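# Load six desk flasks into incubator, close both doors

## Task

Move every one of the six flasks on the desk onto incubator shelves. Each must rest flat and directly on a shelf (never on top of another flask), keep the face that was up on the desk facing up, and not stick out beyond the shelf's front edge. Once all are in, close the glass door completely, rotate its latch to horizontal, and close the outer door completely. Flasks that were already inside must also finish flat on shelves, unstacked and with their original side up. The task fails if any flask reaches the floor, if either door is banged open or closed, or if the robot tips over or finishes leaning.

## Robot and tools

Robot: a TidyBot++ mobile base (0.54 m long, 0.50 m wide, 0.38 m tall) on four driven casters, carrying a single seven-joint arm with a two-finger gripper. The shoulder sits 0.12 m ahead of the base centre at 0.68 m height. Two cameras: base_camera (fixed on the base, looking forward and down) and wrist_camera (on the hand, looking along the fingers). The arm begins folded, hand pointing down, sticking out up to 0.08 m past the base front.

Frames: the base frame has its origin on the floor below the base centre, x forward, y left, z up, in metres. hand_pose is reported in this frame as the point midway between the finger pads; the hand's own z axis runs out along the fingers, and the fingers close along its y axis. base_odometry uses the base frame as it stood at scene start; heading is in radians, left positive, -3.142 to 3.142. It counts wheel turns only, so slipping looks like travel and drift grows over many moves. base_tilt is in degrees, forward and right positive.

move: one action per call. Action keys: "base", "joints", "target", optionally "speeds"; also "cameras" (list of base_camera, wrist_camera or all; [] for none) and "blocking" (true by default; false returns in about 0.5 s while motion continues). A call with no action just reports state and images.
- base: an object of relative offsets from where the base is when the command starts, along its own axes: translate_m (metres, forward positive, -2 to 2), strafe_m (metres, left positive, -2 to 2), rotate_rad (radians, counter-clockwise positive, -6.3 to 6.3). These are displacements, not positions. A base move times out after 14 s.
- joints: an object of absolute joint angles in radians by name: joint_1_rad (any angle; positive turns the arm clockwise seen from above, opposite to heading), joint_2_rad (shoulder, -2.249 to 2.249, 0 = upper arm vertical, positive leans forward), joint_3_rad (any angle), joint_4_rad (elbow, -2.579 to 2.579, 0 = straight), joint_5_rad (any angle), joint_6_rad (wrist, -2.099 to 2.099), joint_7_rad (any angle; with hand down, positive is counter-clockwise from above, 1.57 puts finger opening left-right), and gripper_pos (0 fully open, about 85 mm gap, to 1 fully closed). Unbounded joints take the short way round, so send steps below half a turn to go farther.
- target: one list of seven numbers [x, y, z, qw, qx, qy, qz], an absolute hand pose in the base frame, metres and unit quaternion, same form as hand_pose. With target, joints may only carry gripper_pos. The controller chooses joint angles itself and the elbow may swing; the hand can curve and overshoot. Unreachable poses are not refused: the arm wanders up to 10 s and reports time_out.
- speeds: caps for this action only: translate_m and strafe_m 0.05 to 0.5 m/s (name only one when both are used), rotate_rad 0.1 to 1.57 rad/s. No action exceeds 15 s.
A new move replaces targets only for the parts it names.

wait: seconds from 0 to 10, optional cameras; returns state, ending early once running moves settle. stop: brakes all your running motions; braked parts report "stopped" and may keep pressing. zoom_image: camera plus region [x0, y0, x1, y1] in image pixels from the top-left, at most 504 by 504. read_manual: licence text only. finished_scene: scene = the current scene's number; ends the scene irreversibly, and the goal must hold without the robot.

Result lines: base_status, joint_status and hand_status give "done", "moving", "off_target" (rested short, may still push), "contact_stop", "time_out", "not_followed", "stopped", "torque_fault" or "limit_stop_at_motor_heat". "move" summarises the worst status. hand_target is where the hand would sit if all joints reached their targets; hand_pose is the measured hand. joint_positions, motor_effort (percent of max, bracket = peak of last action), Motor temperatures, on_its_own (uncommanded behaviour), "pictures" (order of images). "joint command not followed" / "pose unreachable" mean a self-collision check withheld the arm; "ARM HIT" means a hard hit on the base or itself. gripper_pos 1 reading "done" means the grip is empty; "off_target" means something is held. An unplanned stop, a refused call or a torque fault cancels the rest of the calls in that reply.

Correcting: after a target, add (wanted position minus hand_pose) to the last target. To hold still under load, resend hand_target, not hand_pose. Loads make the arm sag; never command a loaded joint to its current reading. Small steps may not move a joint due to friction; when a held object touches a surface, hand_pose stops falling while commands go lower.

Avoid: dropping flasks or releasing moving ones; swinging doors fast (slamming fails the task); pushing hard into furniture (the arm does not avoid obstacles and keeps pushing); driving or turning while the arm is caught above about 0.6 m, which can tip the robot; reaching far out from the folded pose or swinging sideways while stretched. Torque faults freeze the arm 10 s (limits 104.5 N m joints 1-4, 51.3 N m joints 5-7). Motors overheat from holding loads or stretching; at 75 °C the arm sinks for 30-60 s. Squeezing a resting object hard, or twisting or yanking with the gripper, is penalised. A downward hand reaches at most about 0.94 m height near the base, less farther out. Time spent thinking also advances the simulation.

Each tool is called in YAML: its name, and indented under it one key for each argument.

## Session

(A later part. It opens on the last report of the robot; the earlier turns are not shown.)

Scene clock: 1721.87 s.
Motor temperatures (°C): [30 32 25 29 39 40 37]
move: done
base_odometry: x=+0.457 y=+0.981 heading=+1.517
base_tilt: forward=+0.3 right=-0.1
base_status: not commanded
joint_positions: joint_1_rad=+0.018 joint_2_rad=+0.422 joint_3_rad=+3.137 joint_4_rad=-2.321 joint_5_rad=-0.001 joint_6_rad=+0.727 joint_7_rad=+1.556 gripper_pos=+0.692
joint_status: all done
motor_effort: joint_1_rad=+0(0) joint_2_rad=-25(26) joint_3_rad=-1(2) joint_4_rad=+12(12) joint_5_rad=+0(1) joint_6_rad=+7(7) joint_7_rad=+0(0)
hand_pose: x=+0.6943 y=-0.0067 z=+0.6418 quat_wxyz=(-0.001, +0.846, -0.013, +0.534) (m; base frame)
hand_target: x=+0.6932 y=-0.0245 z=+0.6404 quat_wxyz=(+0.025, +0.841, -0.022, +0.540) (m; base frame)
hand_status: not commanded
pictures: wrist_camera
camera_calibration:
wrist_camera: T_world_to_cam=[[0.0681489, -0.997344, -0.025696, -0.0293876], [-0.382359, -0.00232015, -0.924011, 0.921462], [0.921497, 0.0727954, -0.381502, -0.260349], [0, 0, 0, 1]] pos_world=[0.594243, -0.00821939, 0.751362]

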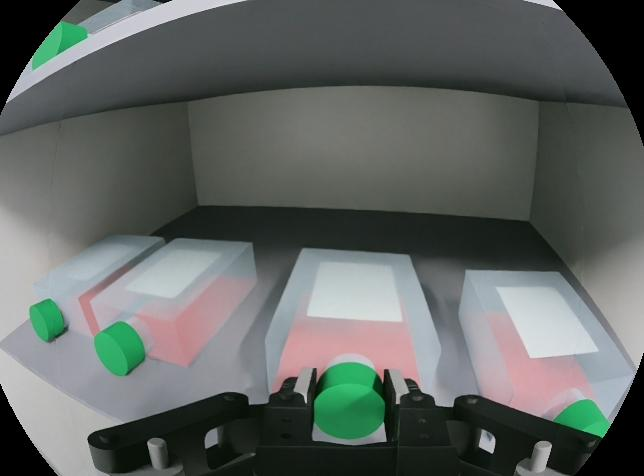

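move:
  joints: {"joint_2_rad": 0.444, "joint_4_rad": -2.342, "joint_6_rad": 0.775}
  cameras: []

move:
  joints: {"gripper_pos": 0.5}
  cameras: ["wrist_camera"]

Scene clock: 1724.07 s.
Motor temperatures (°C): [30 32 25 29 39 40 37]
move: done
base_odometry: x=+0.457 y=+0.981 heading=+1.517
base_tilt: forward=+0.3 right=-0.2
base_status: not commanded
joint_positions: joint_1_rad=+0.018 joint_2_rad=+0.424 joint_3_rad=+3.137 joint_4_rad=-2.324 joint_5_rad=-0.001 joint_6_rad=+0.732 joint_7_rad=+1.557 gripper_pos=+0.692
joint_status: all done
motor_effort: joint_1_rad=+0(0) joint_2_rad=-25(25) joint_3_rad=-1(2) joint_4_rad=+11(12) joint_5_rad=+1(1) joint_6_rad=+6(7) joint_7_rad=+0(1)
hand_pose: x=+0.6936 y=-0.0067 z=+0.6407 quat_wxyz=(-0.001, +0.846, -0.013, +0.533) (m; base frame)
hand_target: x=+0.6899 y=-0.0245 z=+0.6342 quat_wxyz=(+0.025, +0.844, -0.021, +0.535) (m; base frame)
hand_status: not commanded
pictures: none
No camera images: "cameras" was empty.

Scene clock: 1724.80 s.
Motor temperatures (°C): [30 32 25 29 39 40 37]
move: done
base_odometry: x=+0.457 y=+0.981 heading=+1.517
base_tilt: forward=+0.3 right=-0.1
base_status: not commanded
joint_positions: joint_1_rad=+0.018 joint_2_rad=+0.429 joint_3_rad=+3.137 joint_4_rad=-2.329 joint_5_rad=-0.001 joint_6_rad=+0.732 joint_7_rad=+1.557 gripper_pos=+0.500
joint_status: all done
motor_effort: joint_1_rad=+0(1) joint_2_rad=-25(26) joint_3_rad=-1(2) joint_4_rad=+12(13) joint_5_rad=+0(1) joint_6_rad=+7(8) joint_7_rad=+0(0)
hand_pose: x=+0.6913 y=-0.0067 z=+0.6361 quat_wxyz=(-0.001, +0.848, -0.013, +0.529) (m; base frame)
hand_target: x=+0.6899 y=-0.0245 z=+0.6342 quat_wxyz=(+0.025, +0.844, -0.021, +0.535) (m; base frame)
hand_status: not commanded
pictures: wrist_camera
camera_calibration:
wrist_camera: T_world_to_cam=[[0.0681395, -0.997336, -0.0260382, -0.0291107], [-0.391448, -0.00272007, -0.920196, 0.918886], [0.917674, 0.0728943, -0.390591, -0.251242], [0, 0, 0, 1]] pos_world=[0.592238, -0.00821962, 0.746664]

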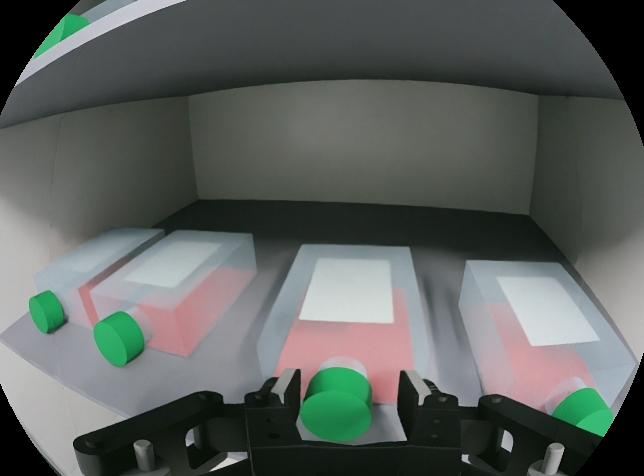

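move:
  base: {"translate_m": -0.3}
  speeds: {"translate_m": 0.25}
  cameras: ["wrist_camera"]

Scene clock: 1729.43 s.
Motor temperatures (°C): [30 32 25 29 39 40 37]
move: done
base_odometry: x=+0.441 y=+0.681 heading=+1.517
base_tilt: forward=+0.3 right=-0.1
base_status: done
joint_positions: joint_1_rad=+0.018 joint_2_rad=+0.437 joint_3_rad=+3.137 joint_4_rad=-2.336 joint_5_rad=-0.002 joint_6_rad=+0.732 joint_7_rad=+1.557 gripper_pos=+0.500
joint_status: not commanded
motor_effort: joint_1_rad=+0(3) joint_2_rad=-25(29) joint_3_rad=-1(2) joint_4_rad=+11(13) joint_5_rad=+1(1) joint_6_rad=+7(8) joint_7_rad=+0(1)
hand_pose: x=+0.6877 y=-0.0068 z=+0.6288 quat_wxyz=(-0.001, +0.852, -0.013, +0.523) (m; base frame)
hand_target: x=+0.6899 y=-0.0245 z=+0.6342 quat_wxyz=(+0.025, +0.844, -0.021, +0.535) (m; base frame)
hand_status: not commanded
pictures: wrist_camera
camera_calibration:
wrist_camera: T_world_to_cam=[[0.0670908, -0.997367, -0.027538, -0.0275103], [-0.405291, -0.00202179, -0.914185, 0.916471], [0.911723, 0.0724944, -0.40436, -0.238166], [0, 0, 0, 1]] pos_world=[0.590425, -0.00831926, 0.740762]

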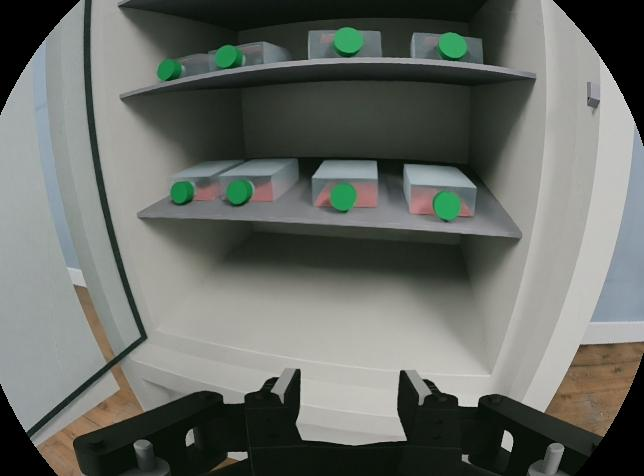

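zoom_image:
  camera: "wrist_camera"
  region: [110, 0, 550, 250]

Scaled by 1.145.

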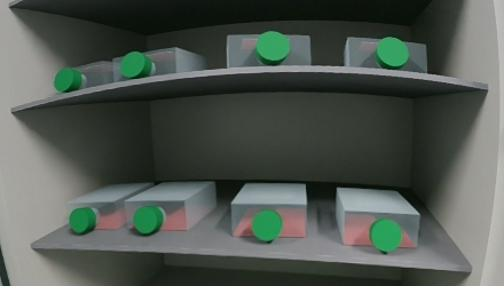

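move:
  base: {"translate_m": -0.5}
  joints: {"gripper_pos": 0.95}
  cameras: []

move:
  base: {"translate_m": 0.0, "strafe_m": 0.45, "rotate_rad": -0.08}
  cameras: ["wrist_camera"]

Scene clock: 1757.97 s.
Motor temperatures (°C): [30 31 25 28 39 40 37]
move: done
base_odometry: x=+0.414 y=+0.182 heading=+1.517
base_tilt: forward=+0.2 right=-0.1
base_status: done
joint_positions: joint_1_rad=+0.018 joint_2_rad=+0.438 joint_3_rad=+3.137 joint_4_rad=-2.340 joint_5_rad=-0.002 joint_6_rad=+0.732 joint_7_rad=+1.557 gripper_pos=+0.950
joint_status: all done
motor_effort: joint_1_rad=+0(1) joint_2_rad=-25(27) joint_3_rad=+0(2) joint_4_rad=+11(13) joint_5_rad=+1(1) joint_6_rad=+7(8) joint_7_rad=+0(1)
hand_pose: x=+0.6859 y=-0.0068 z=+0.6266 quat_wxyz=(-0.001, +0.854, -0.013, +0.521) (m; base frame)
hand_target: x=+0.6899 y=-0.0245 z=+0.6342 quat_wxyz=(+0.025, +0.844, -0.021, +0.535) (m; base frame)
hand_status: not commanded
pictures: none
No camera images: "cameras" was empty.

Scene clock: 1760.27 s.
Motor temperatures (°C): [30 31 25 28 39 40 37]
move: done
base_odometry: x=-0.035 y=+0.206 heading=+1.438
base_tilt: forward=+0.2 right=-0.2
base_status: done
joint_positions: joint_1_rad=+0.021 joint_2_rad=+0.438 joint_3_rad=+3.140 joint_4_rad=-2.340 joint_5_rad=-0.007 joint_6_rad=+0.732 joint_7_rad=+1.557 gripper_pos=+0.950
joint_status: not commanded
motor_effort: joint_1_rad=+0(4) joint_2_rad=-25(26) joint_3_rad=-1(4) joint_4_rad=+11(12) joint_5_rad=+0(2) joint_6_rad=+7(8) joint_7_rad=+0(0)
hand_pose: x=+0.6859 y=-0.0109 z=+0.6266 quat_wxyz=(+0.002, +0.853, -0.018, +0.521) (m; base frame)
hand_target: x=+0.6899 y=-0.0245 z=+0.6342 quat_wxyz=(+0.025, +0.844, -0.021, +0.535) (m; base frame)
hand_status: not commanded
pictures: wrist_camera
camera_calibration:
wrist_camera: T_world_to_cam=[[0.057229, -0.997953, -0.0285571, -0.0241004], [-0.409921, 0.00259335, -0.912117, 0.915608], [0.910324, 0.0639058, -0.408934, -0.233278], [0, 0, 0, 1]] pos_world=[0.589065, -0.0115178, 0.739059]

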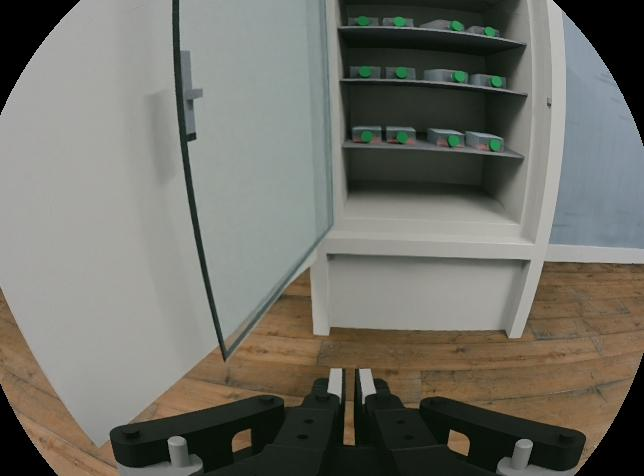

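zoom_image:
  camera: "wrist_camera"
  region: [60, 0, 360, 240]

zoom_image:
  camera: "wrist_camera"
  region: [60, 200, 360, 470]

Scaled by 1.680.

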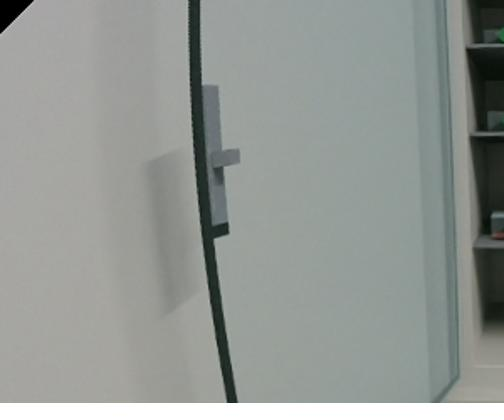

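Scaled by 1.680.

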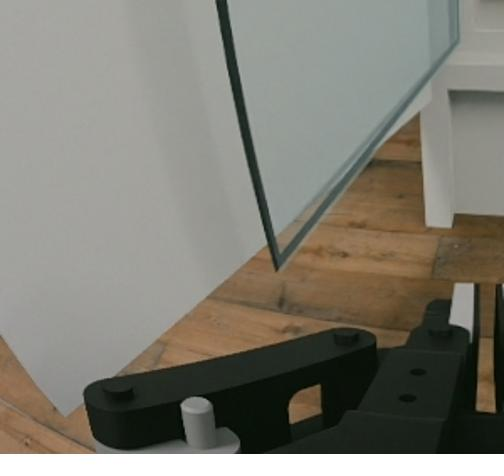

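move:
  base: {"translate_m": -0.05, "strafe_m": 0.38, "rotate_rad": -0.28}
  joints: {"joint_2_rad": 0.30, "joint_4_rad": -2.20, "joint_6_rad": 0.55, "gripper_pos": 0.0}
  cameras: ["wrist_camera"]

Scene clock: 1800.93 s.
Motor temperatures (°C): [30 31 25 28 39 40 37]
move: done
base_odometry: x=-0.419 y=+0.207 heading=+1.157
base_tilt: forward=+0.2 right=-0.2
base_status: done
joint_positions: joint_1_rad=+0.024 joint_2_rad=+0.320 joint_3_rad=+3.143 joint_4_rad=-2.209 joint_5_rad=-0.008 joint_6_rad=+0.605 joint_7_rad=+1.557 gripper_pos=+0.000
joint_status: all done
motor_effort: joint_1_rad=+0(4) joint_2_rad=-25(28) joint_3_rad=+1(5) joint_4_rad=+15(16) joint_5_rad=+0(2) joint_6_rad=+8(9) joint_7_rad=+0(1)
hand_pose: x=+0.7241 y=-0.0150 z=+0.7167 quat_wxyz=(+0.003, +0.820, -0.020, +0.572) (m; base frame)
hand_target: x=+0.7201 y=-0.0212 z=+0.7165 quat_wxyz=(+0.017, +0.828, -0.022, +0.561) (m; base frame)
hand_status: not commanded
pictures: wrist_camera
camera_calibration:
wrist_camera: T_world_to_cam=[[0.0538059, -0.998358, -0.0196557, -0.0316975], [-0.295132, 0.00290505, -0.955452, 0.961525], [0.95394, 0.05721, -0.294491, -0.344701], [0, 0, 0, 1]] pos_world=[0.614306, -0.0147184, 0.816557]

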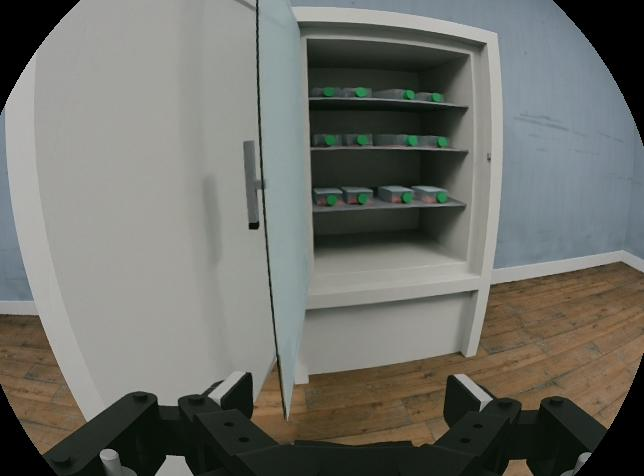

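zoom_image:
  camera: "wrist_camera"
  region: [0, 200, 320, 476]

Scaled by 1.575.

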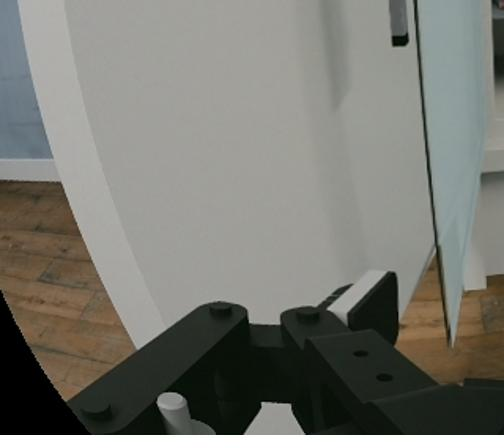

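move:
  base: {"translate_m": 0.17, "strafe_m": 0.13}
  speeds: {"translate_m": 0.3}
  joints: {"joint_2_rad": 0.43, "joint_4_rad": -2.33, "joint_6_rad": 0.74, "gripper_pos": 0.95}
  cameras: ["wrist_camera"]

Scene clock: 1830.33 s.
Motor temperatures (°C): [30 31 25 28 38 40 37]
move: done
base_odometry: x=-0.470 y=+0.415 heading=+1.157
base_tilt: forward=+0.3 right=-0.1
base_status: done
joint_positions: joint_1_rad=+0.024 joint_2_rad=+0.428 joint_3_rad=+3.143 joint_4_rad=-2.327 joint_5_rad=-0.008 joint_6_rad=+0.692 joint_7_rad=+1.557 gripper_pos=+0.950
joint_status: all done
motor_effort: joint_1_rad=+0(2) joint_2_rad=-25(28) joint_3_rad=+0(2) joint_4_rad=+12(16) joint_5_rad=+0(1) joint_6_rad=+7(9) joint_7_rad=+0(0)
hand_pose: x=+0.6865 y=-0.0142 z=+0.6263 quat_wxyz=(+0.004, +0.858, -0.020, +0.513) (m; base frame)
hand_target: x=+0.6911 y=-0.0239 z=+0.6372 quat_wxyz=(+0.024, +0.847, -0.022, +0.531) (m; base frame)
hand_status: not commanded
pictures: wrist_camera
camera_calibration:
wrist_camera: T_world_to_cam=[[0.0500741, -0.998306, -0.0296139, -0.0218892], [-0.425405, 0.00550771, -0.904986, 0.921861], [0.903617, 0.0579143, -0.424409, -0.219512], [0, 0, 0, 1]] pos_world=[0.591615, -0.0142166, 0.740461]

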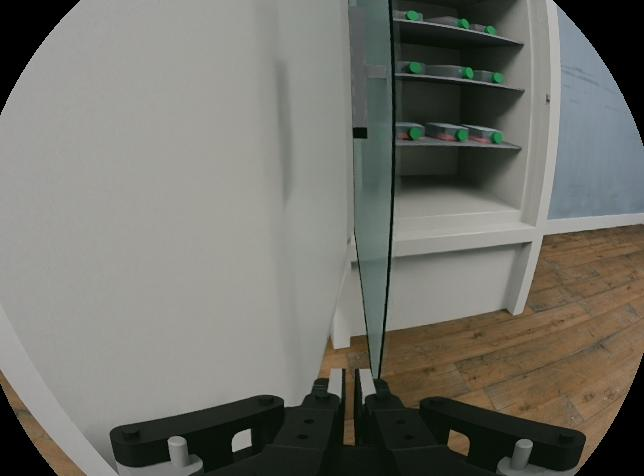

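move:
  base: {"translate_m": 0.175}
  speeds: {"translate_m": 0.2}
  cameras: ["wrist_camera"]

Scene clock: 1837.87 s.
Motor temperatures (°C): [30 31 25 28 38 40 37]
move: done
base_odometry: x=-0.400 y=+0.575 heading=+1.158
base_tilt: forward=+0.3 right=-0.2
base_status: done
joint_positions: joint_1_rad=+0.024 joint_2_rad=+0.428 joint_3_rad=+3.143 joint_4_rad=-2.327 joint_5_rad=-0.008 joint_6_rad=+0.692 joint_7_rad=+1.557 gripper_pos=+0.950
joint_status: not commanded
motor_effort: joint_1_rad=+0(1) joint_2_rad=-25(27) joint_3_rad=+0(2) joint_4_rad=+12(13) joint_5_rad=+0(1) joint_6_rad=+7(8) joint_7_rad=+0(1)
hand_pose: x=+0.6862 y=-0.0142 z=+0.6261 quat_wxyz=(+0.004, +0.858, -0.020, +0.513) (m; base frame)
hand_target: x=+0.6911 y=-0.0239 z=+0.6372 quat_wxyz=(+0.024, +0.847, -0.022, +0.531) (m; base frame)
hand_status: not commanded
pictures: wrist_camera
camera_calibration:
wrist_camera: T_world_to_cam=[[0.0500674, -0.998306, -0.0296303, -0.021869], [-0.425728, 0.00550479, -0.904835, 0.921674], [0.903465, 0.0579171, -0.424731, -0.219087], [0, 0, 0, 1]] pos_world=[0.591415, -0.0142166, 0.740261]

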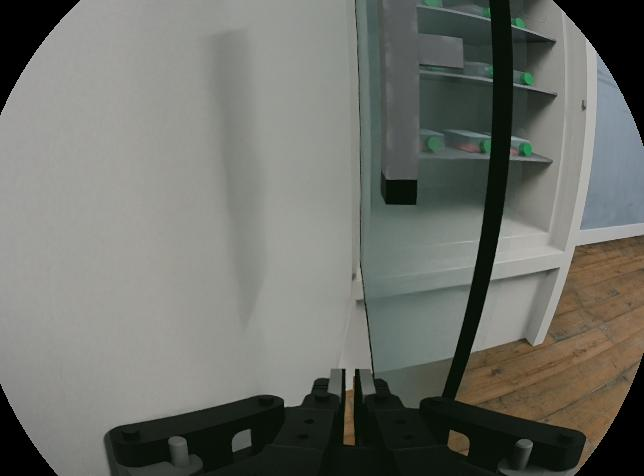

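move:
  base: {"translate_m": 0.01, "strafe_m": -0.08}
  speeds: {"strafe_m": 0.08}
  cameras: ["wrist_camera"]

Scene clock: 1851.17 s.
Motor temperatures (°C): [30 31 25 28 38 40 37]
move: done
base_odometry: x=-0.322 y=+0.552 heading=+1.158
base_tilt: forward=+0.2 right=-0.2
base_status: done
joint_positions: joint_1_rad=+0.021 joint_2_rad=+0.428 joint_3_rad=+3.142 joint_4_rad=-2.327 joint_5_rad=-0.008 joint_6_rad=+0.692 joint_7_rad=+1.557 gripper_pos=+0.950
joint_status: not commanded
motor_effort: joint_1_rad=+0(4) joint_2_rad=-26(26) joint_3_rad=-1(3) joint_4_rad=+11(13) joint_5_rad=+1(2) joint_6_rad=+7(8) joint_7_rad=+0(0)
hand_pose: x=+0.6863 y=-0.0127 z=+0.6261 quat_wxyz=(+0.003, +0.858, -0.019, +0.513) (m; base frame)
hand_target: x=+0.6911 y=-0.0239 z=+0.6372 quat_wxyz=(+0.024, +0.847, -0.022, +0.531) (m; base frame)
hand_status: not commanded
pictures: wrist_camera
camera_calibration:
wrist_camera: T_world_to_cam=[[0.0526178, -0.998169, -0.0298347, -0.0219306], [-0.425735, 0.00460272, -0.904836, 0.921575], [0.903317, 0.0603122, -0.424713, -0.219113], [0, 0, 0, 1]] pos_world=[0.59143, -0.012917, 0.74016]

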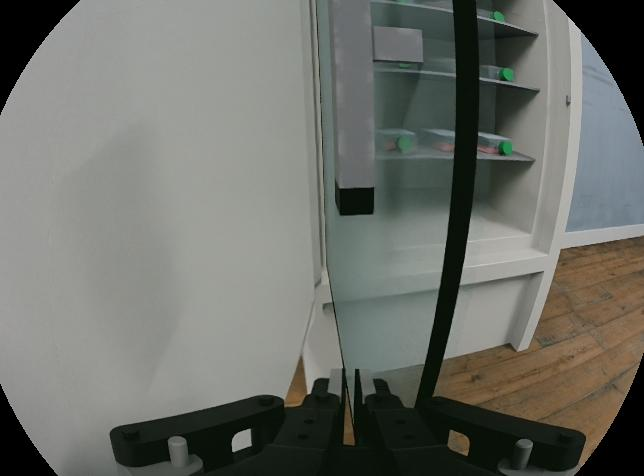

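move:
  base: {"translate_m": 0.02, "strafe_m": -0.07}
  speeds: {"strafe_m": 0.08}
  cameras: ["wrist_camera"]

Scene clock: 1853.73 s.
Motor temperatures (°C): [30 31 25 28 38 40 37]
move: done
base_odometry: x=-0.250 y=+0.542 heading=+1.158
base_tilt: forward=+0.3 right=-0.2
base_status: done
joint_positions: joint_1_rad=+0.022 joint_2_rad=+0.428 joint_3_rad=+3.142 joint_4_rad=-2.335 joint_5_rad=-0.009 joint_6_rad=+0.693 joint_7_rad=+1.557 gripper_pos=+0.950
joint_status: not commanded
motor_effort: joint_1_rad=+0(4) joint_2_rad=-25(27) joint_3_rad=-1(4) joint_4_rad=+13(16) joint_5_rad=+0(2) joint_6_rad=+8(9) joint_7_rad=+0(1)
hand_pose: x=+0.6829 y=-0.0131 z=+0.6232 quat_wxyz=(+0.003, +0.860, -0.020, +0.510) (m; base frame)
hand_target: x=+0.6911 y=-0.0239 z=+0.6372 quat_wxyz=(+0.024, +0.847, -0.022, +0.531) (m; base frame)
hand_status: not commanded
pictures: wrist_camera
camera_calibration:
wrist_camera: T_world_to_cam=[[0.0509965, -0.998222, -0.030847, -0.0204535], [-0.43198, 0.00580067, -0.901865, 0.920061], [0.90044, 0.0593172, -0.430916, -0.21137], [0, 0, 0, 1]] pos_world=[0.588817, -0.0132163, 0.738057]

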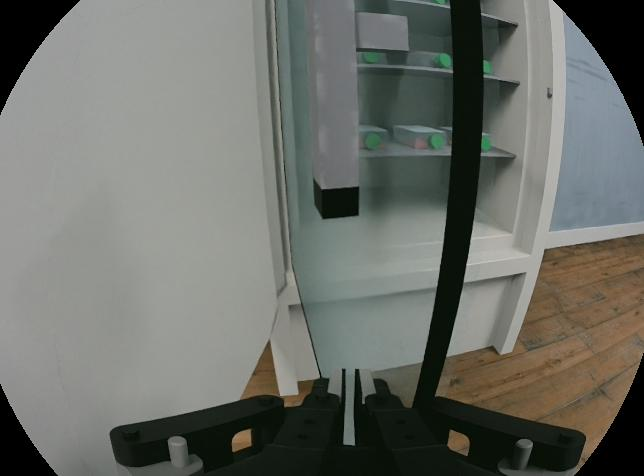

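move:
  base: {"translate_m": 0.035, "strafe_m": -0.10}
  speeds: {"strafe_m": 0.1}
  cameras: ["wrist_camera"]

Scene clock: 1858.90 s.
Motor temperatures (°C): [30 31 25 28 38 40 37]
move: done
base_odometry: x=-0.144 y=+0.534 heading=+1.157
base_tilt: forward=+0.3 right=-0.1
base_status: done
joint_positions: joint_1_rad=+0.024 joint_2_rad=+0.428 joint_3_rad=+3.142 joint_4_rad=-2.341 joint_5_rad=-0.012 joint_6_rad=+0.694 joint_7_rad=+1.557 gripper_pos=+0.950
joint_status: not commanded
motor_effort: joint_1_rad=+0(3) joint_2_rad=-25(26) joint_3_rad=-1(3) joint_4_rad=+12(16) joint_5_rad=+0(2) joint_6_rad=+7(9) joint_7_rad=+0(0)
hand_pose: x=+0.6803 y=-0.0143 z=+0.6211 quat_wxyz=(+0.003, +0.861, -0.022, +0.508) (m; base frame)
hand_target: x=+0.6911 y=-0.0239 z=+0.6372 quat_wxyz=(+0.024, +0.847, -0.022, +0.531) (m; base frame)
hand_status: not commanded
pictures: wrist_camera
camera_calibration:
wrist_camera: T_world_to_cam=[[0.0471313, -0.998372, -0.0321131, -0.018306], [-0.436796, 0.00831326, -0.899522, 0.918836], [0.898325, 0.0564225, -0.435693, -0.205588], [0, 0, 0, 1]] pos_world=[0.586892, -0.0143149, 0.736352]

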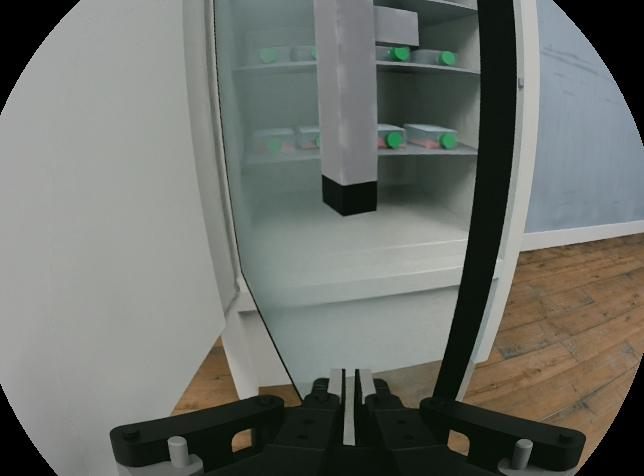

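move:
  base: {"translate_m": 0.06, "strafe_m": -0.092}
  speeds: {"strafe_m": 0.12}
  cameras: []

move:
  base: {"translate_m": 0.078, "strafe_m": -0.074}
  speeds: {"strafe_m": 0.12}
  cameras: ["wrist_camera"]

Scene clock: 1862.70 s.
Motor temperatures (°C): [30 31 25 28 38 40 37]
move: done
base_odometry: x=-0.036 y=+0.552 heading=+1.157
base_tilt: forward=+0.3 right=-0.1
base_status: done
joint_positions: joint_1_rad=+0.023 joint_2_rad=+0.428 joint_3_rad=+3.142 joint_4_rad=-2.339 joint_5_rad=-0.012 joint_6_rad=+0.694 joint_7_rad=+1.557 gripper_pos=+0.950
joint_status: not commanded
motor_effort: joint_1_rad=+0(2) joint_2_rad=-25(27) joint_3_rad=-1(2) joint_4_rad=+11(18) joint_5_rad=+0(1) joint_6_rad=+7(9) joint_7_rad=+0(1)
hand_pose: x=+0.6814 y=-0.0138 z=+0.6221 quat_wxyz=(+0.003, +0.860, -0.022, +0.509) (m; base frame)
hand_target: x=+0.6911 y=-0.0239 z=+0.6372 quat_wxyz=(+0.024, +0.847, -0.022, +0.531) (m; base frame)
hand_status: not commanded
pictures: none
No camera images: "cameras" was empty.

Scene clock: 1864.20 s.
Motor temperatures (°C): [30 31 25 28 38 40 37]
move: done
base_odometry: x=+0.064 y=+0.593 heading=+1.157
base_tilt: forward=+0.3 right=-0.1
base_status: done
joint_positions: joint_1_rad=+0.021 joint_2_rad=+0.429 joint_3_rad=+3.141 joint_4_rad=-2.339 joint_5_rad=-0.012 joint_6_rad=+0.694 joint_7_rad=+1.557 gripper_pos=+0.950
joint_status: not commanded
motor_effort: joint_1_rad=+0(6) joint_2_rad=-25(26) joint_3_rad=-1(5) joint_4_rad=+11(17) joint_5_rad=+0(3) joint_6_rad=+7(10) joint_7_rad=+0(0)
hand_pose: x=+0.6813 y=-0.0127 z=+0.6219 quat_wxyz=(+0.003, +0.861, -0.021, +0.509) (m; base frame)
hand_target: x=+0.6911 y=-0.0239 z=+0.6372 quat_wxyz=(+0.024, +0.847, -0.022, +0.531) (m; base frame)
hand_status: not commanded
pictures: wrist_camera
camera_calibration:
wrist_camera: T_world_to_cam=[[0.050163, -0.998218, -0.0323144, -0.0185545], [-0.434753, 0.00730428, -0.90052, 0.919198], [0.899151, 0.0592216, -0.433612, -0.208036], [0, 0, 0, 1]] pos_world=[0.587611, -0.0129153, 0.73695]

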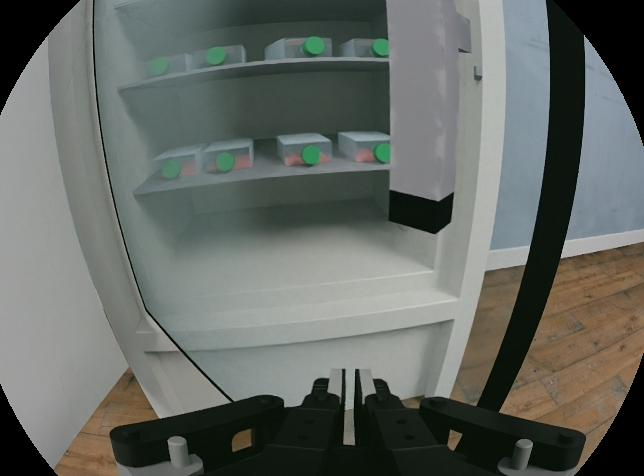

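move:
  base: {"translate_m": 0.132, "strafe_m": -0.246, "rotate_rad": 0.28}
  speeds: {"translate_m": 0.12, "rotate_rad": 0.12}
  cameras: ["wrist_camera"]

Scene clock: 1870.30 s.
Motor temperatures (°C): [30 31 25 28 38 40 37]
move: done
base_odometry: x=+0.342 y=+0.615 heading=+1.438
base_tilt: forward=+0.3 right=-0.2
base_status: done
joint_positions: joint_1_rad=+0.021 joint_2_rad=+0.429 joint_3_rad=+3.141 joint_4_rad=-2.340 joint_5_rad=-0.012 joint_6_rad=+0.694 joint_7_rad=+1.557 gripper_pos=+0.950
joint_status: not commanded
motor_effort: joint_1_rad=+0(3) joint_2_rad=-25(27) joint_3_rad=+0(3) joint_4_rad=+12(15) joint_5_rad=+1(1) joint_6_rad=+7(10) joint_7_rad=+0(1)
hand_pose: x=+0.6811 y=-0.0125 z=+0.6217 quat_wxyz=(+0.003, +0.861, -0.021, +0.509) (m; base frame)
hand_target: x=+0.6911 y=-0.0239 z=+0.6372 quat_wxyz=(+0.024, +0.847, -0.022, +0.531) (m; base frame)
hand_status: not commanded
pictures: wrist_camera
camera_calibration:
wrist_camera: T_world_to_cam=[[0.0504687, -0.998201, -0.0323651, -0.0184952], [-0.434952, 0.00720381, -0.900425, 0.919109], [0.899038, 0.0595206, -0.433806, -0.207789], [0, 0, 0, 1]] pos_world=[0.587512, -0.0127153, 0.73685]

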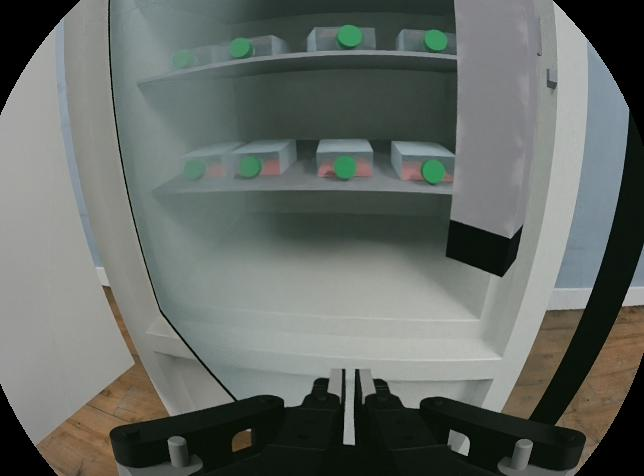

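move:
  base: {"translate_m": 0.095, "strafe_m": -0.052}
  speeds: {"translate_m": 0.1}
  cameras: []

move:
  base: {"translate_m": 0.10, "strafe_m": -0.03}
  speeds: {"translate_m": 0.08}
  cameras: ["wrist_camera"]

Scene clock: 1875.37 s.
Motor temperatures (°C): [30 31 25 28 38 40 37]
move: done
base_odometry: x=+0.407 y=+0.703 heading=+1.438
base_tilt: forward=+0.3 right=-0.1
base_status: done
joint_positions: joint_1_rad=+0.020 joint_2_rad=+0.429 joint_3_rad=+3.140 joint_4_rad=-2.339 joint_5_rad=-0.012 joint_6_rad=+0.695 joint_7_rad=+1.557 gripper_pos=+0.950
joint_status: not commanded
motor_effort: joint_1_rad=+1(4) joint_2_rad=-25(27) joint_3_rad=+0(4) joint_4_rad=+12(18) joint_5_rad=+0(2) joint_6_rad=+7(11) joint_7_rad=+0(0)
hand_pose: x=+0.6814 y=-0.0117 z=+0.6218 quat_wxyz=(+0.002, +0.860, -0.020, +0.509) (m; base frame)
hand_target: x=+0.6911 y=-0.0239 z=+0.6372 quat_wxyz=(+0.024, +0.847, -0.022, +0.531) (m; base frame)
hand_status: not commanded
pictures: none
No camera images: "cameras" was empty.

Scene clock: 1877.23 s.
Motor temperatures (°C): [30 31 25 28 38 40 37]
move: done
base_odometry: x=+0.450 y=+0.798 heading=+1.438
base_tilt: forward=+0.3 right=-0.2
base_status: done
joint_positions: joint_1_rad=+0.020 joint_2_rad=+0.429 joint_3_rad=+3.140 joint_4_rad=-2.339 joint_5_rad=-0.012 joint_6_rad=+0.695 joint_7_rad=+1.557 gripper_pos=+0.950
joint_status: not commanded
motor_effort: joint_1_rad=+0(2) joint_2_rad=-26(27) joint_3_rad=-1(2) joint_4_rad=+11(17) joint_5_rad=+0(1) joint_6_rad=+7(10) joint_7_rad=+0(1)
hand_pose: x=+0.6814 y=-0.0116 z=+0.6218 quat_wxyz=(+0.002, +0.860, -0.020, +0.509) (m; base frame)
hand_target: x=+0.6911 y=-0.0239 z=+0.6372 quat_wxyz=(+0.024, +0.847, -0.022, +0.531) (m; base frame)
hand_status: not commanded
pictures: wrist_camera
camera_calibration:
wrist_camera: T_world_to_cam=[[0.0520463, -0.998114, -0.0325432, -0.0186022], [-0.434655, 0.00669789, -0.900572, 0.919122], [0.899092, 0.0610165, -0.433487, -0.208269], [0, 0, 0, 1]] pos_world=[0.587722, -0.0120155, 0.736849]

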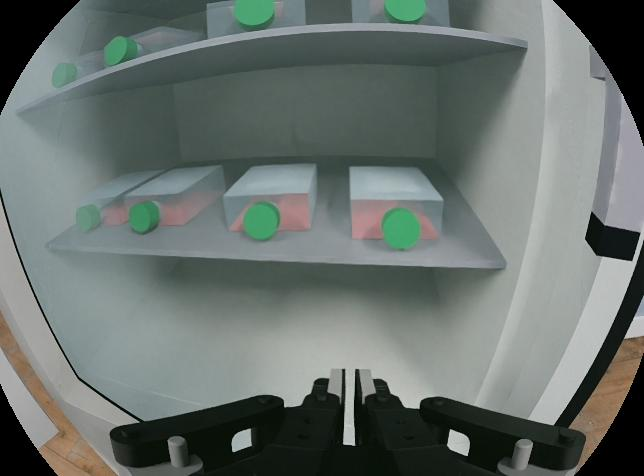

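move:
  base: {"translate_m": 0.04}
  speeds: {"translate_m": 0.05}
  cameras: []

move:
  base: {"translate_m": 0.02}
  speeds: {"translate_m": 0.05}
  cameras: ["wrist_camera"]

Scene clock: 1881.00 s.
Motor temperatures (°C): [30 31 25 28 38 40 37]
move: done
base_odometry: x=+0.455 y=+0.838 heading=+1.437
base_tilt: forward=+0.3 right=-0.1
base_status: done
joint_positions: joint_1_rad=+0.020 joint_2_rad=+0.429 joint_3_rad=+3.140 joint_4_rad=-2.339 joint_5_rad=-0.012 joint_6_rad=+0.695 joint_7_rad=+1.557 gripper_pos=+0.950
joint_status: not commanded
motor_effort: joint_1_rad=+0(1) joint_2_rad=-25(27) joint_3_rad=-1(2) joint_4_rad=+12(16) joint_5_rad=+1(1) joint_6_rad=+8(10) joint_7_rad=+0(0)
hand_pose: x=+0.6812 y=-0.0115 z=+0.6216 quat_wxyz=(+0.002, +0.861, -0.020, +0.509) (m; base frame)
hand_target: x=+0.6911 y=-0.0239 z=+0.6372 quat_wxyz=(+0.024, +0.847, -0.022, +0.531) (m; base frame)
hand_status: not commanded
pictures: none
No camera images: "cameras" was empty.

Scene clock: 1881.90 s.
Motor temperatures (°C): [30 31 25 28 38 40 37]
move: done
base_odometry: x=+0.458 y=+0.857 heading=+1.437
base_tilt: forward=+0.3 right=-0.2
base_status: done
joint_positions: joint_1_rad=+0.020 joint_2_rad=+0.429 joint_3_rad=+3.140 joint_4_rad=-2.340 joint_5_rad=-0.012 joint_6_rad=+0.695 joint_7_rad=+1.557 gripper_pos=+0.950
joint_status: not commanded
motor_effort: joint_1_rad=+0(1) joint_2_rad=-25(27) joint_3_rad=+0(2) joint_4_rad=+11(15) joint_5_rad=+0(1) joint_6_rad=+7(9) joint_7_rad=+0(0)
hand_pose: x=+0.6810 y=-0.0115 z=+0.6213 quat_wxyz=(+0.002, +0.861, -0.020, +0.509) (m; base frame)
hand_target: x=+0.6911 y=-0.0239 z=+0.6372 quat_wxyz=(+0.024, +0.847, -0.022, +0.531) (m; base frame)
hand_status: not commanded
pictures: wrist_camera
camera_calibration:
wrist_camera: T_world_to_cam=[[0.0520136, -0.998114, -0.032603, -0.018533], [-0.435582, 0.00670317, -0.900124, 0.918936], [0.898645, 0.06102, -0.434412, -0.207184], [0, 0, 0, 1]] pos_world=[0.587421, -0.0120155, 0.736549]

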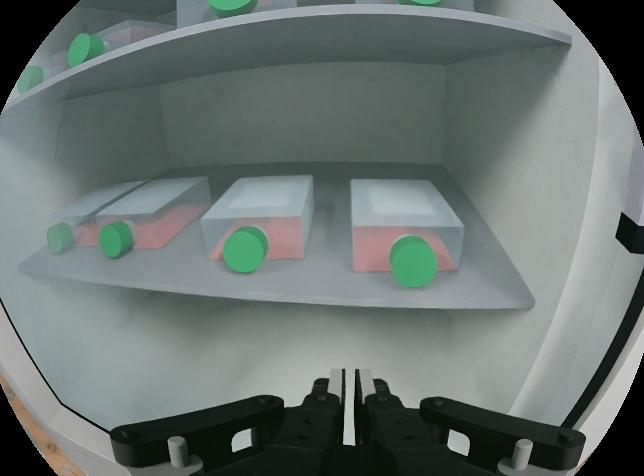

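move:
  base: {"translate_m": 0.02}
  speeds: {"translate_m": 0.05}
  cameras: ["wrist_camera"]

Scene clock: 1884.03 s.
Motor temperatures (°C): [30 31 25 28 38 40 37]
move: done
base_odometry: x=+0.461 y=+0.877 heading=+1.437
base_tilt: forward=+0.3 right=-0.1
base_status: done
joint_positions: joint_1_rad=+0.020 joint_2_rad=+0.429 joint_3_rad=+3.140 joint_4_rad=-2.339 joint_5_rad=-0.012 joint_6_rad=+0.695 joint_7_rad=+1.557 gripper_pos=+0.950
joint_status: not commanded
motor_effort: joint_1_rad=+0(1) joint_2_rad=-25(27) joint_3_rad=-1(2) joint_4_rad=+11(16) joint_5_rad=+0(1) joint_6_rad=+8(9) joint_7_rad=+0(1)
hand_pose: x=+0.6814 y=-0.0116 z=+0.6217 quat_wxyz=(+0.002, +0.861, -0.020, +0.509) (m; base frame)
hand_target: x=+0.6911 y=-0.0239 z=+0.6372 quat_wxyz=(+0.024, +0.847, -0.022, +0.531) (m; base frame)
hand_status: not commanded
pictures: wrist_camera
camera_calibration:
wrist_camera: T_world_to_cam=[[0.052044, -0.998114, -0.032552, -0.0185975], [-0.434775, 0.00669876, -0.900514, 0.91906], [0.899034, 0.0610191, -0.433607, -0.208189], [0, 0, 0, 1]] pos_world=[0.587722, -0.0120155, 0.736749]

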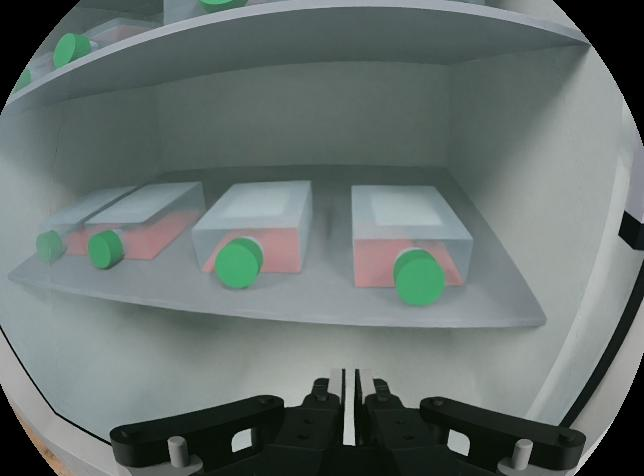

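move:
  base: {"translate_m": 0.015}
  speeds: {"translate_m": 0.05}
  cameras: []

move:
  base: {"translate_m": 0.012}
  speeds: {"translate_m": 0.05}
  cameras: ["wrist_camera"]

Scene clock: 1887.23 s.
Motor temperatures (°C): [30 31 25 28 38 40 37]
move: done
base_odometry: x=+0.463 y=+0.892 heading=+1.437
base_tilt: forward=+0.2 right=-0.2
base_status: done
joint_positions: joint_1_rad=+0.020 joint_2_rad=+0.429 joint_3_rad=+3.140 joint_4_rad=-2.339 joint_5_rad=-0.012 joint_6_rad=+0.695 joint_7_rad=+1.557 gripper_pos=+0.950
joint_status: not commanded
motor_effort: joint_1_rad=+0(1) joint_2_rad=-25(27) joint_3_rad=+0(2) joint_4_rad=+12(14) joint_5_rad=+1(1) joint_6_rad=+8(9) joint_7_rad=+0(0)
hand_pose: x=+0.6816 y=-0.0116 z=+0.6219 quat_wxyz=(+0.002, +0.860, -0.020, +0.509) (m; base frame)
hand_target: x=+0.6911 y=-0.0239 z=+0.6372 quat_wxyz=(+0.024, +0.847, -0.022, +0.531) (m; base frame)
hand_status: not commanded
pictures: none
No camera images: "cameras" was empty.

Scene clock: 1888.00 s.
Motor temperatures (°C): [30 31 25 28 38 40 37]
move: done
base_odometry: x=+0.465 y=+0.904 heading=+1.436
base_tilt: forward=+0.3 right=-0.1
base_status: done
joint_positions: joint_1_rad=+0.020 joint_2_rad=+0.429 joint_3_rad=+3.140 joint_4_rad=-2.345 joint_5_rad=-0.012 joint_6_rad=+0.695 joint_7_rad=+1.557 gripper_pos=+0.950
joint_status: not commanded
motor_effort: joint_1_rad=+1(1) joint_2_rad=-25(28) joint_3_rad=+0(2) joint_4_rad=+13(17) joint_5_rad=+0(1) joint_6_rad=+8(10) joint_7_rad=+0(1)
hand_pose: x=+0.6790 y=-0.0115 z=+0.6196 quat_wxyz=(+0.002, +0.862, -0.020, +0.507) (m; base frame)
hand_target: x=+0.6911 y=-0.0239 z=+0.6372 quat_wxyz=(+0.024, +0.847, -0.022, +0.531) (m; base frame)
hand_status: not commanded
pictures: wrist_camera
camera_calibration:
wrist_camera: T_world_to_cam=[[0.0519589, -0.998108, -0.0328715, -0.018271], [-0.43957, 0.00669768, -0.898183, 0.917932], [0.896704, 0.061118, -0.438391, -0.202379], [0, 0, 0, 1]] pos_world=[0.585919, -0.0120155, 0.735149]

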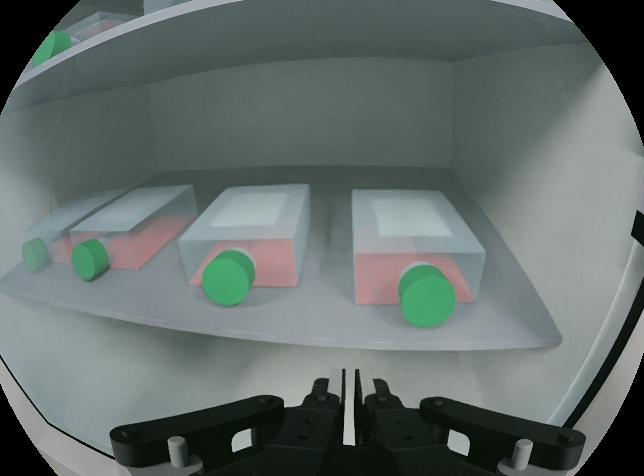

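move:
  base: {"translate_m": 0.012}
  speeds: {"translate_m": 0.05}
  cameras: ["wrist_camera"]

Scene clock: 1890.23 s.
Motor temperatures (°C): [30 31 25 28 38 40 37]
move: done
base_odometry: x=+0.467 y=+0.916 heading=+1.436
base_tilt: forward=+0.2 right=-0.2
base_status: done
joint_positions: joint_1_rad=+0.020 joint_2_rad=+0.429 joint_3_rad=+3.140 joint_4_rad=-2.370 joint_5_rad=-0.012 joint_6_rad=+0.695 joint_7_rad=+1.557 gripper_pos=+0.950
joint_status: not commanded
motor_effort: joint_1_rad=+1(2) joint_2_rad=-26(26) joint_3_rad=+1(2) joint_4_rad=+18(21) joint_5_rad=+0(1) joint_6_rad=+11(12) joint_7_rad=+0(0)
hand_pose: x=+0.6674 y=-0.0113 z=+0.6099 quat_wxyz=(+0.002, +0.868, -0.020, +0.496) (m; base frame)
hand_target: x=+0.6911 y=-0.0239 z=+0.6372 quat_wxyz=(+0.024, +0.847, -0.022, +0.531) (m; base frame)
hand_status: not commanded
pictures: wrist_camera
camera_calibration:
wrist_camera: T_world_to_cam=[[0.0510948, -0.998093, -0.0346381, -0.0160784], [-0.462298, 0.00710598, -0.886696, 0.912353], [0.885251, 0.0613187, -0.461054, -0.174754], [0, 0, 0, 1]] pos_world=[0.577302, -0.0118152, 0.727852]

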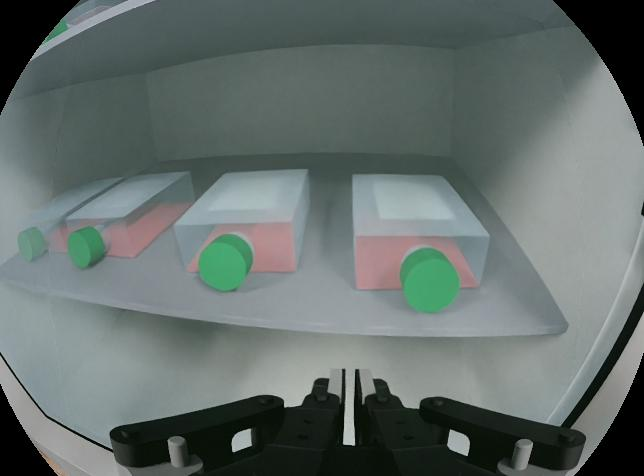

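move:
  base: {"translate_m": -0.25, "strafe_m": 0.0}
  speeds: {"translate_m": 0.15}
  joints: {"joint_2_rad": 0.26, "joint_4_rad": -2.22, "joint_6_rad": 0.56}
  cameras: ["wrist_camera"]

Scene clock: 1895.17 s.
Motor temperatures (°C): [30 31 25 28 38 40 37]
move: done
base_odometry: x=+0.434 y=+0.668 heading=+1.436
base_tilt: forward=+0.2 right=-0.1
base_status: done
joint_positions: joint_1_rad=+0.020 joint_2_rad=+0.276 joint_3_rad=+3.140 joint_4_rad=-2.234 joint_5_rad=-0.012 joint_6_rad=+0.615 joint_7_rad=+1.557 gripper_pos=+0.950
joint_status: all done
motor_effort: joint_1_rad=+0(2) joint_2_rad=-24(29) joint_3_rad=+0(2) joint_4_rad=+15(17) joint_5_rad=+0(1) joint_6_rad=+8(10) joint_7_rad=+0(1)
hand_pose: x=+0.7142 y=-0.0119 z=+0.7340 quat_wxyz=(+0.001, +0.812, -0.019, +0.584) (m; base frame)
hand_target: x=+0.7122 y=-0.0212 z=+0.7336 quat_wxyz=(+0.017, +0.819, -0.022, +0.573) (m; base frame)
hand_status: not commanded
pictures: wrist_camera
camera_calibration:
wrist_camera: T_world_to_cam=[[0.057265, -0.99816, -0.019938, -0.029981], [-0.267421, 0.00390506, -0.963572, 0.961297], [0.961877, 0.0605107, -0.266705, -0.356339], [0, 0, 0, 1]] pos_world=[0.601542, -0.0121174, 0.830644]

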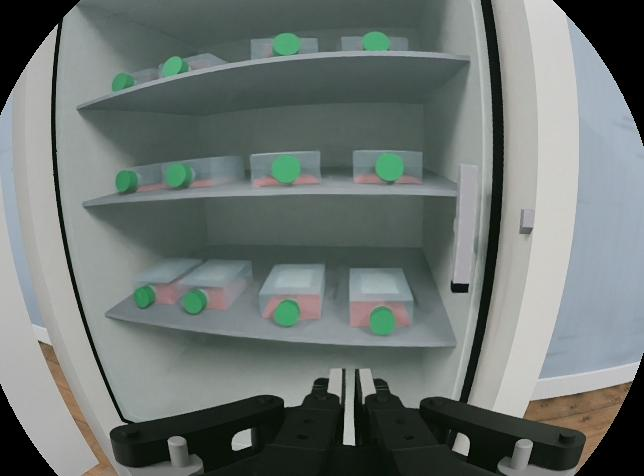

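move:
  base: {"translate_m": 0.03, "strafe_m": -0.103}
  speeds: {"translate_m": 0.2}
  joints: {"joint_1_rad": 0.0, "joint_2_rad": 0.40, "joint_4_rad": -2.405, "joint_5_rad": 0.06, "joint_6_rad": 1.27, "gripper_pos": 0.4}
  cameras: ["wrist_camera"]

Scene clock: 1918.70 s.
Motor temperatures (°C): [30 31 25 28 38 40 37]
move: done
base_odometry: x=+0.540 y=+0.684 heading=+1.436
base_tilt: forward=+0.3 right=-0.1
base_status: done
joint_positions: joint_1_rad=+0.015 joint_2_rad=+0.390 joint_3_rad=+3.140 joint_4_rad=-2.392 joint_5_rad=-0.005 joint_6_rad=+1.214 joint_7_rad=+1.557 gripper_pos=+0.400
joint_status: all done
motor_effort: joint_1_rad=+0(4) joint_2_rad=-24(26) joint_3_rad=-1(3) joint_4_rad=+12(17) joint_5_rad=+0(2) joint_6_rad=+8(9) joint_7_rad=+0(0)
hand_pose: x=+0.7008 y=-0.0082 z=+0.7777 quat_wxyz=(+0.001, +0.706, -0.012, +0.708) (m; base frame)
hand_target: x=+0.6972 y=+0.0200 z=+0.7836 quat_wxyz=(+0.003, +0.693, +0.044, +0.719) (m; base frame)
hand_status: not commanded
pictures: wrist_camera
camera_calibration:
wrist_camera: T_world_to_cam=[[0.0663517, -0.99771, 0.0131164, -0.056699], [0.0559022, -0.00940761, -0.998392, 0.800037], [0.996229, 0.0669782, 0.0551499, -0.606438], [0, 0, 0, 1]] pos_world=[0.563189, -0.00842459, 0.832939]

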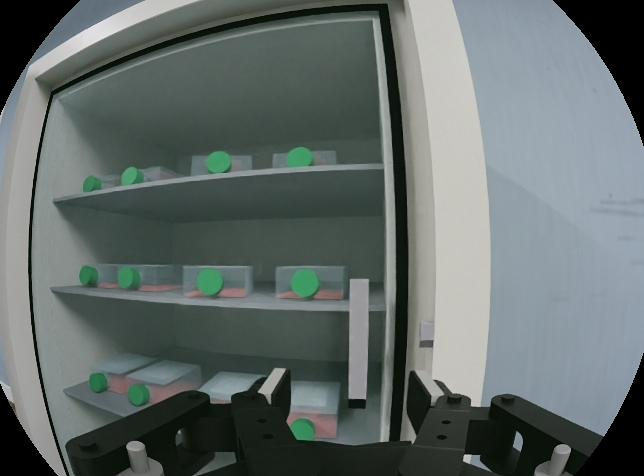

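move:
  base: {"translate_m": 0.07, "strafe_m": -0.012}
  speeds: {"translate_m": 0.1}
  joints: {"joint_2_rad": 0.42}
  cameras: ["wrist_camera"]

Scene clock: 1933.23 s.
Motor temperatures (°C): [30 31 25 28 38 40 37]
move: done
base_odometry: x=+0.562 y=+0.752 heading=+1.436
base_tilt: forward=+0.3 right=-0.1
base_status: done
joint_positions: joint_1_rad=+0.015 joint_2_rad=+0.411 joint_3_rad=+3.140 joint_4_rad=-2.396 joint_5_rad=-0.005 joint_6_rad=+1.219 joint_7_rad=+1.557 gripper_pos=+0.400
joint_status: all done
motor_effort: joint_1_rad=+0(1) joint_2_rad=-24(26) joint_3_rad=-1(1) joint_4_rad=+12(13) joint_5_rad=+1(1) joint_6_rad=+8(9) joint_7_rad=+0(0)
hand_pose: x=+0.7016 y=-0.0081 z=+0.7655 quat_wxyz=(+0.001, +0.713, -0.012, +0.701) (m; base frame)
hand_target: x=+0.6991 y=+0.0200 z=+0.7720 quat_wxyz=(+0.003, +0.700, +0.044, +0.712) (m; base frame)
hand_status: not commanded
pictures: wrist_camera
camera_calibration:
wrist_camera: T_world_to_cam=[[0.0668138, -0.997699, 0.0115002, -0.0556242], [0.0359482, -0.00911141, -0.999312, 0.802581], [0.997118, 0.0671813, 0.0352567, -0.59182], [0, 0, 0, 1]] pos_world=[0.564979, -0.00842439, 0.823534]

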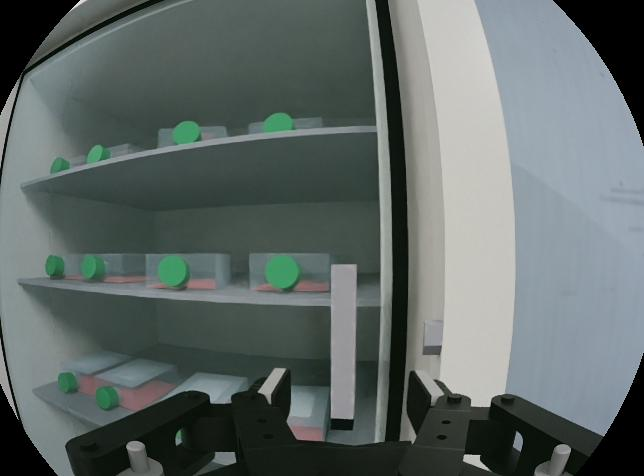

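move:
  base: {"translate_m": 0.045}
  speeds: {"translate_m": 0.1}
  cameras: ["wrist_camera"]

Scene clock: 1937.63 s.
Motor temperatures (°C): [30 31 25 28 38 40 37]
move: done
base_odometry: x=+0.568 y=+0.797 heading=+1.436
base_tilt: forward=+0.3 right=-0.1
base_status: done
joint_positions: joint_1_rad=+0.015 joint_2_rad=+0.413 joint_3_rad=+3.140 joint_4_rad=-2.398 joint_5_rad=-0.005 joint_6_rad=+1.219 joint_7_rad=+1.557 gripper_pos=+0.400
joint_status: not commanded
motor_effort: joint_1_rad=+0(1) joint_2_rad=-24(26) joint_3_rad=-1(2) joint_4_rad=+11(13) joint_5_rad=+1(1) joint_6_rad=+8(9) joint_7_rad=+0(0)
hand_pose: x=+0.7011 y=-0.0081 z=+0.7637 quat_wxyz=(+0.001, +0.714, -0.012, +0.700) (m; base frame)
hand_target: x=+0.6991 y=+0.0200 z=+0.7720 quat_wxyz=(+0.003, +0.700, +0.044, +0.712) (m; base frame)
hand_status: not commanded
pictures: wrist_camera
camera_calibration:
wrist_camera: T_world_to_cam=[[0.0668526, -0.9977, 0.0111662, -0.0552432], [0.0324324, -0.00901236, -0.999433, 0.803375], [0.997236, 0.0671769, 0.0317553, -0.588767], [0, 0, 0, 1]] pos_world=[0.564777, -0.00832434, 0.822233]

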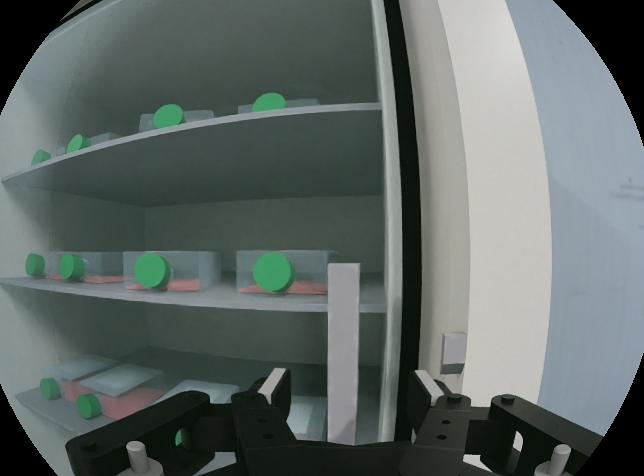

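move:
  base: {"translate_m": 0.022}
  speeds: {"translate_m": 0.05}
  cameras: []

move:
  joints: {"gripper_pos": 0.74}
  cameras: ["wrist_camera"]

Scene clock: 1942.63 s.
Motor temperatures (°C): [30 31 25 28 38 40 37]
move: done
base_odometry: x=+0.571 y=+0.819 heading=+1.436
base_tilt: forward=+0.3 right=-0.2
base_status: done
joint_positions: joint_1_rad=+0.014 joint_2_rad=+0.413 joint_3_rad=+3.140 joint_4_rad=-2.398 joint_5_rad=-0.005 joint_6_rad=+1.219 joint_7_rad=+1.557 gripper_pos=+0.400
joint_status: not commanded
motor_effort: joint_1_rad=+0(1) joint_2_rad=-25(26) joint_3_rad=-1(2) joint_4_rad=+11(13) joint_5_rad=+0(1) joint_6_rad=+8(9) joint_7_rad=+0(0)
hand_pose: x=+0.7011 y=-0.0080 z=+0.7633 quat_wxyz=(+0.001, +0.714, -0.012, +0.700) (m; base frame)
hand_target: x=+0.6991 y=+0.0200 z=+0.7720 quat_wxyz=(+0.003, +0.700, +0.044, +0.712) (m; base frame)
hand_status: not commanded
pictures: none
No camera images: "cameras" was empty.

Scene clock: 1943.37 s.
Motor temperatures (°C): [30 31 25 28 38 40 37]
move: done
base_odometry: x=+0.571 y=+0.819 heading=+1.436
base_tilt: forward=+0.3 right=-0.1
base_status: not commanded
joint_positions: joint_1_rad=+0.014 joint_2_rad=+0.413 joint_3_rad=+3.140 joint_4_rad=-2.398 joint_5_rad=-0.005 joint_6_rad=+1.219 joint_7_rad=+1.557 gripper_pos=+0.740
joint_status: all done
motor_effort: joint_1_rad=+0(0) joint_2_rad=-25(25) joint_3_rad=-1(1) joint_4_rad=+12(13) joint_5_rad=+0(1) joint_6_rad=+9(9) joint_7_rad=+0(0)
hand_pose: x=+0.7011 y=-0.0080 z=+0.7633 quat_wxyz=(+0.001, +0.714, -0.012, +0.700) (m; base frame)
hand_target: x=+0.6991 y=+0.0200 z=+0.7720 quat_wxyz=(+0.003, +0.700, +0.044, +0.712) (m; base frame)
hand_status: not commanded
pictures: wrist_camera
camera_calibration:
wrist_camera: T_world_to_cam=[[0.0670596, -0.997687, 0.0111328, -0.0553292], [0.0318337, -0.00901274, -0.999453, 0.803429], [0.997241, 0.0673773, 0.0311557, -0.588267], [0, 0, 0, 1]] pos_world=[0.564778, -0.00832431, 0.821933]

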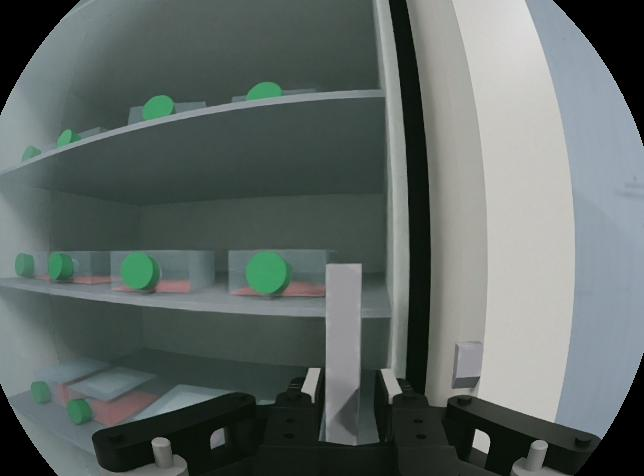

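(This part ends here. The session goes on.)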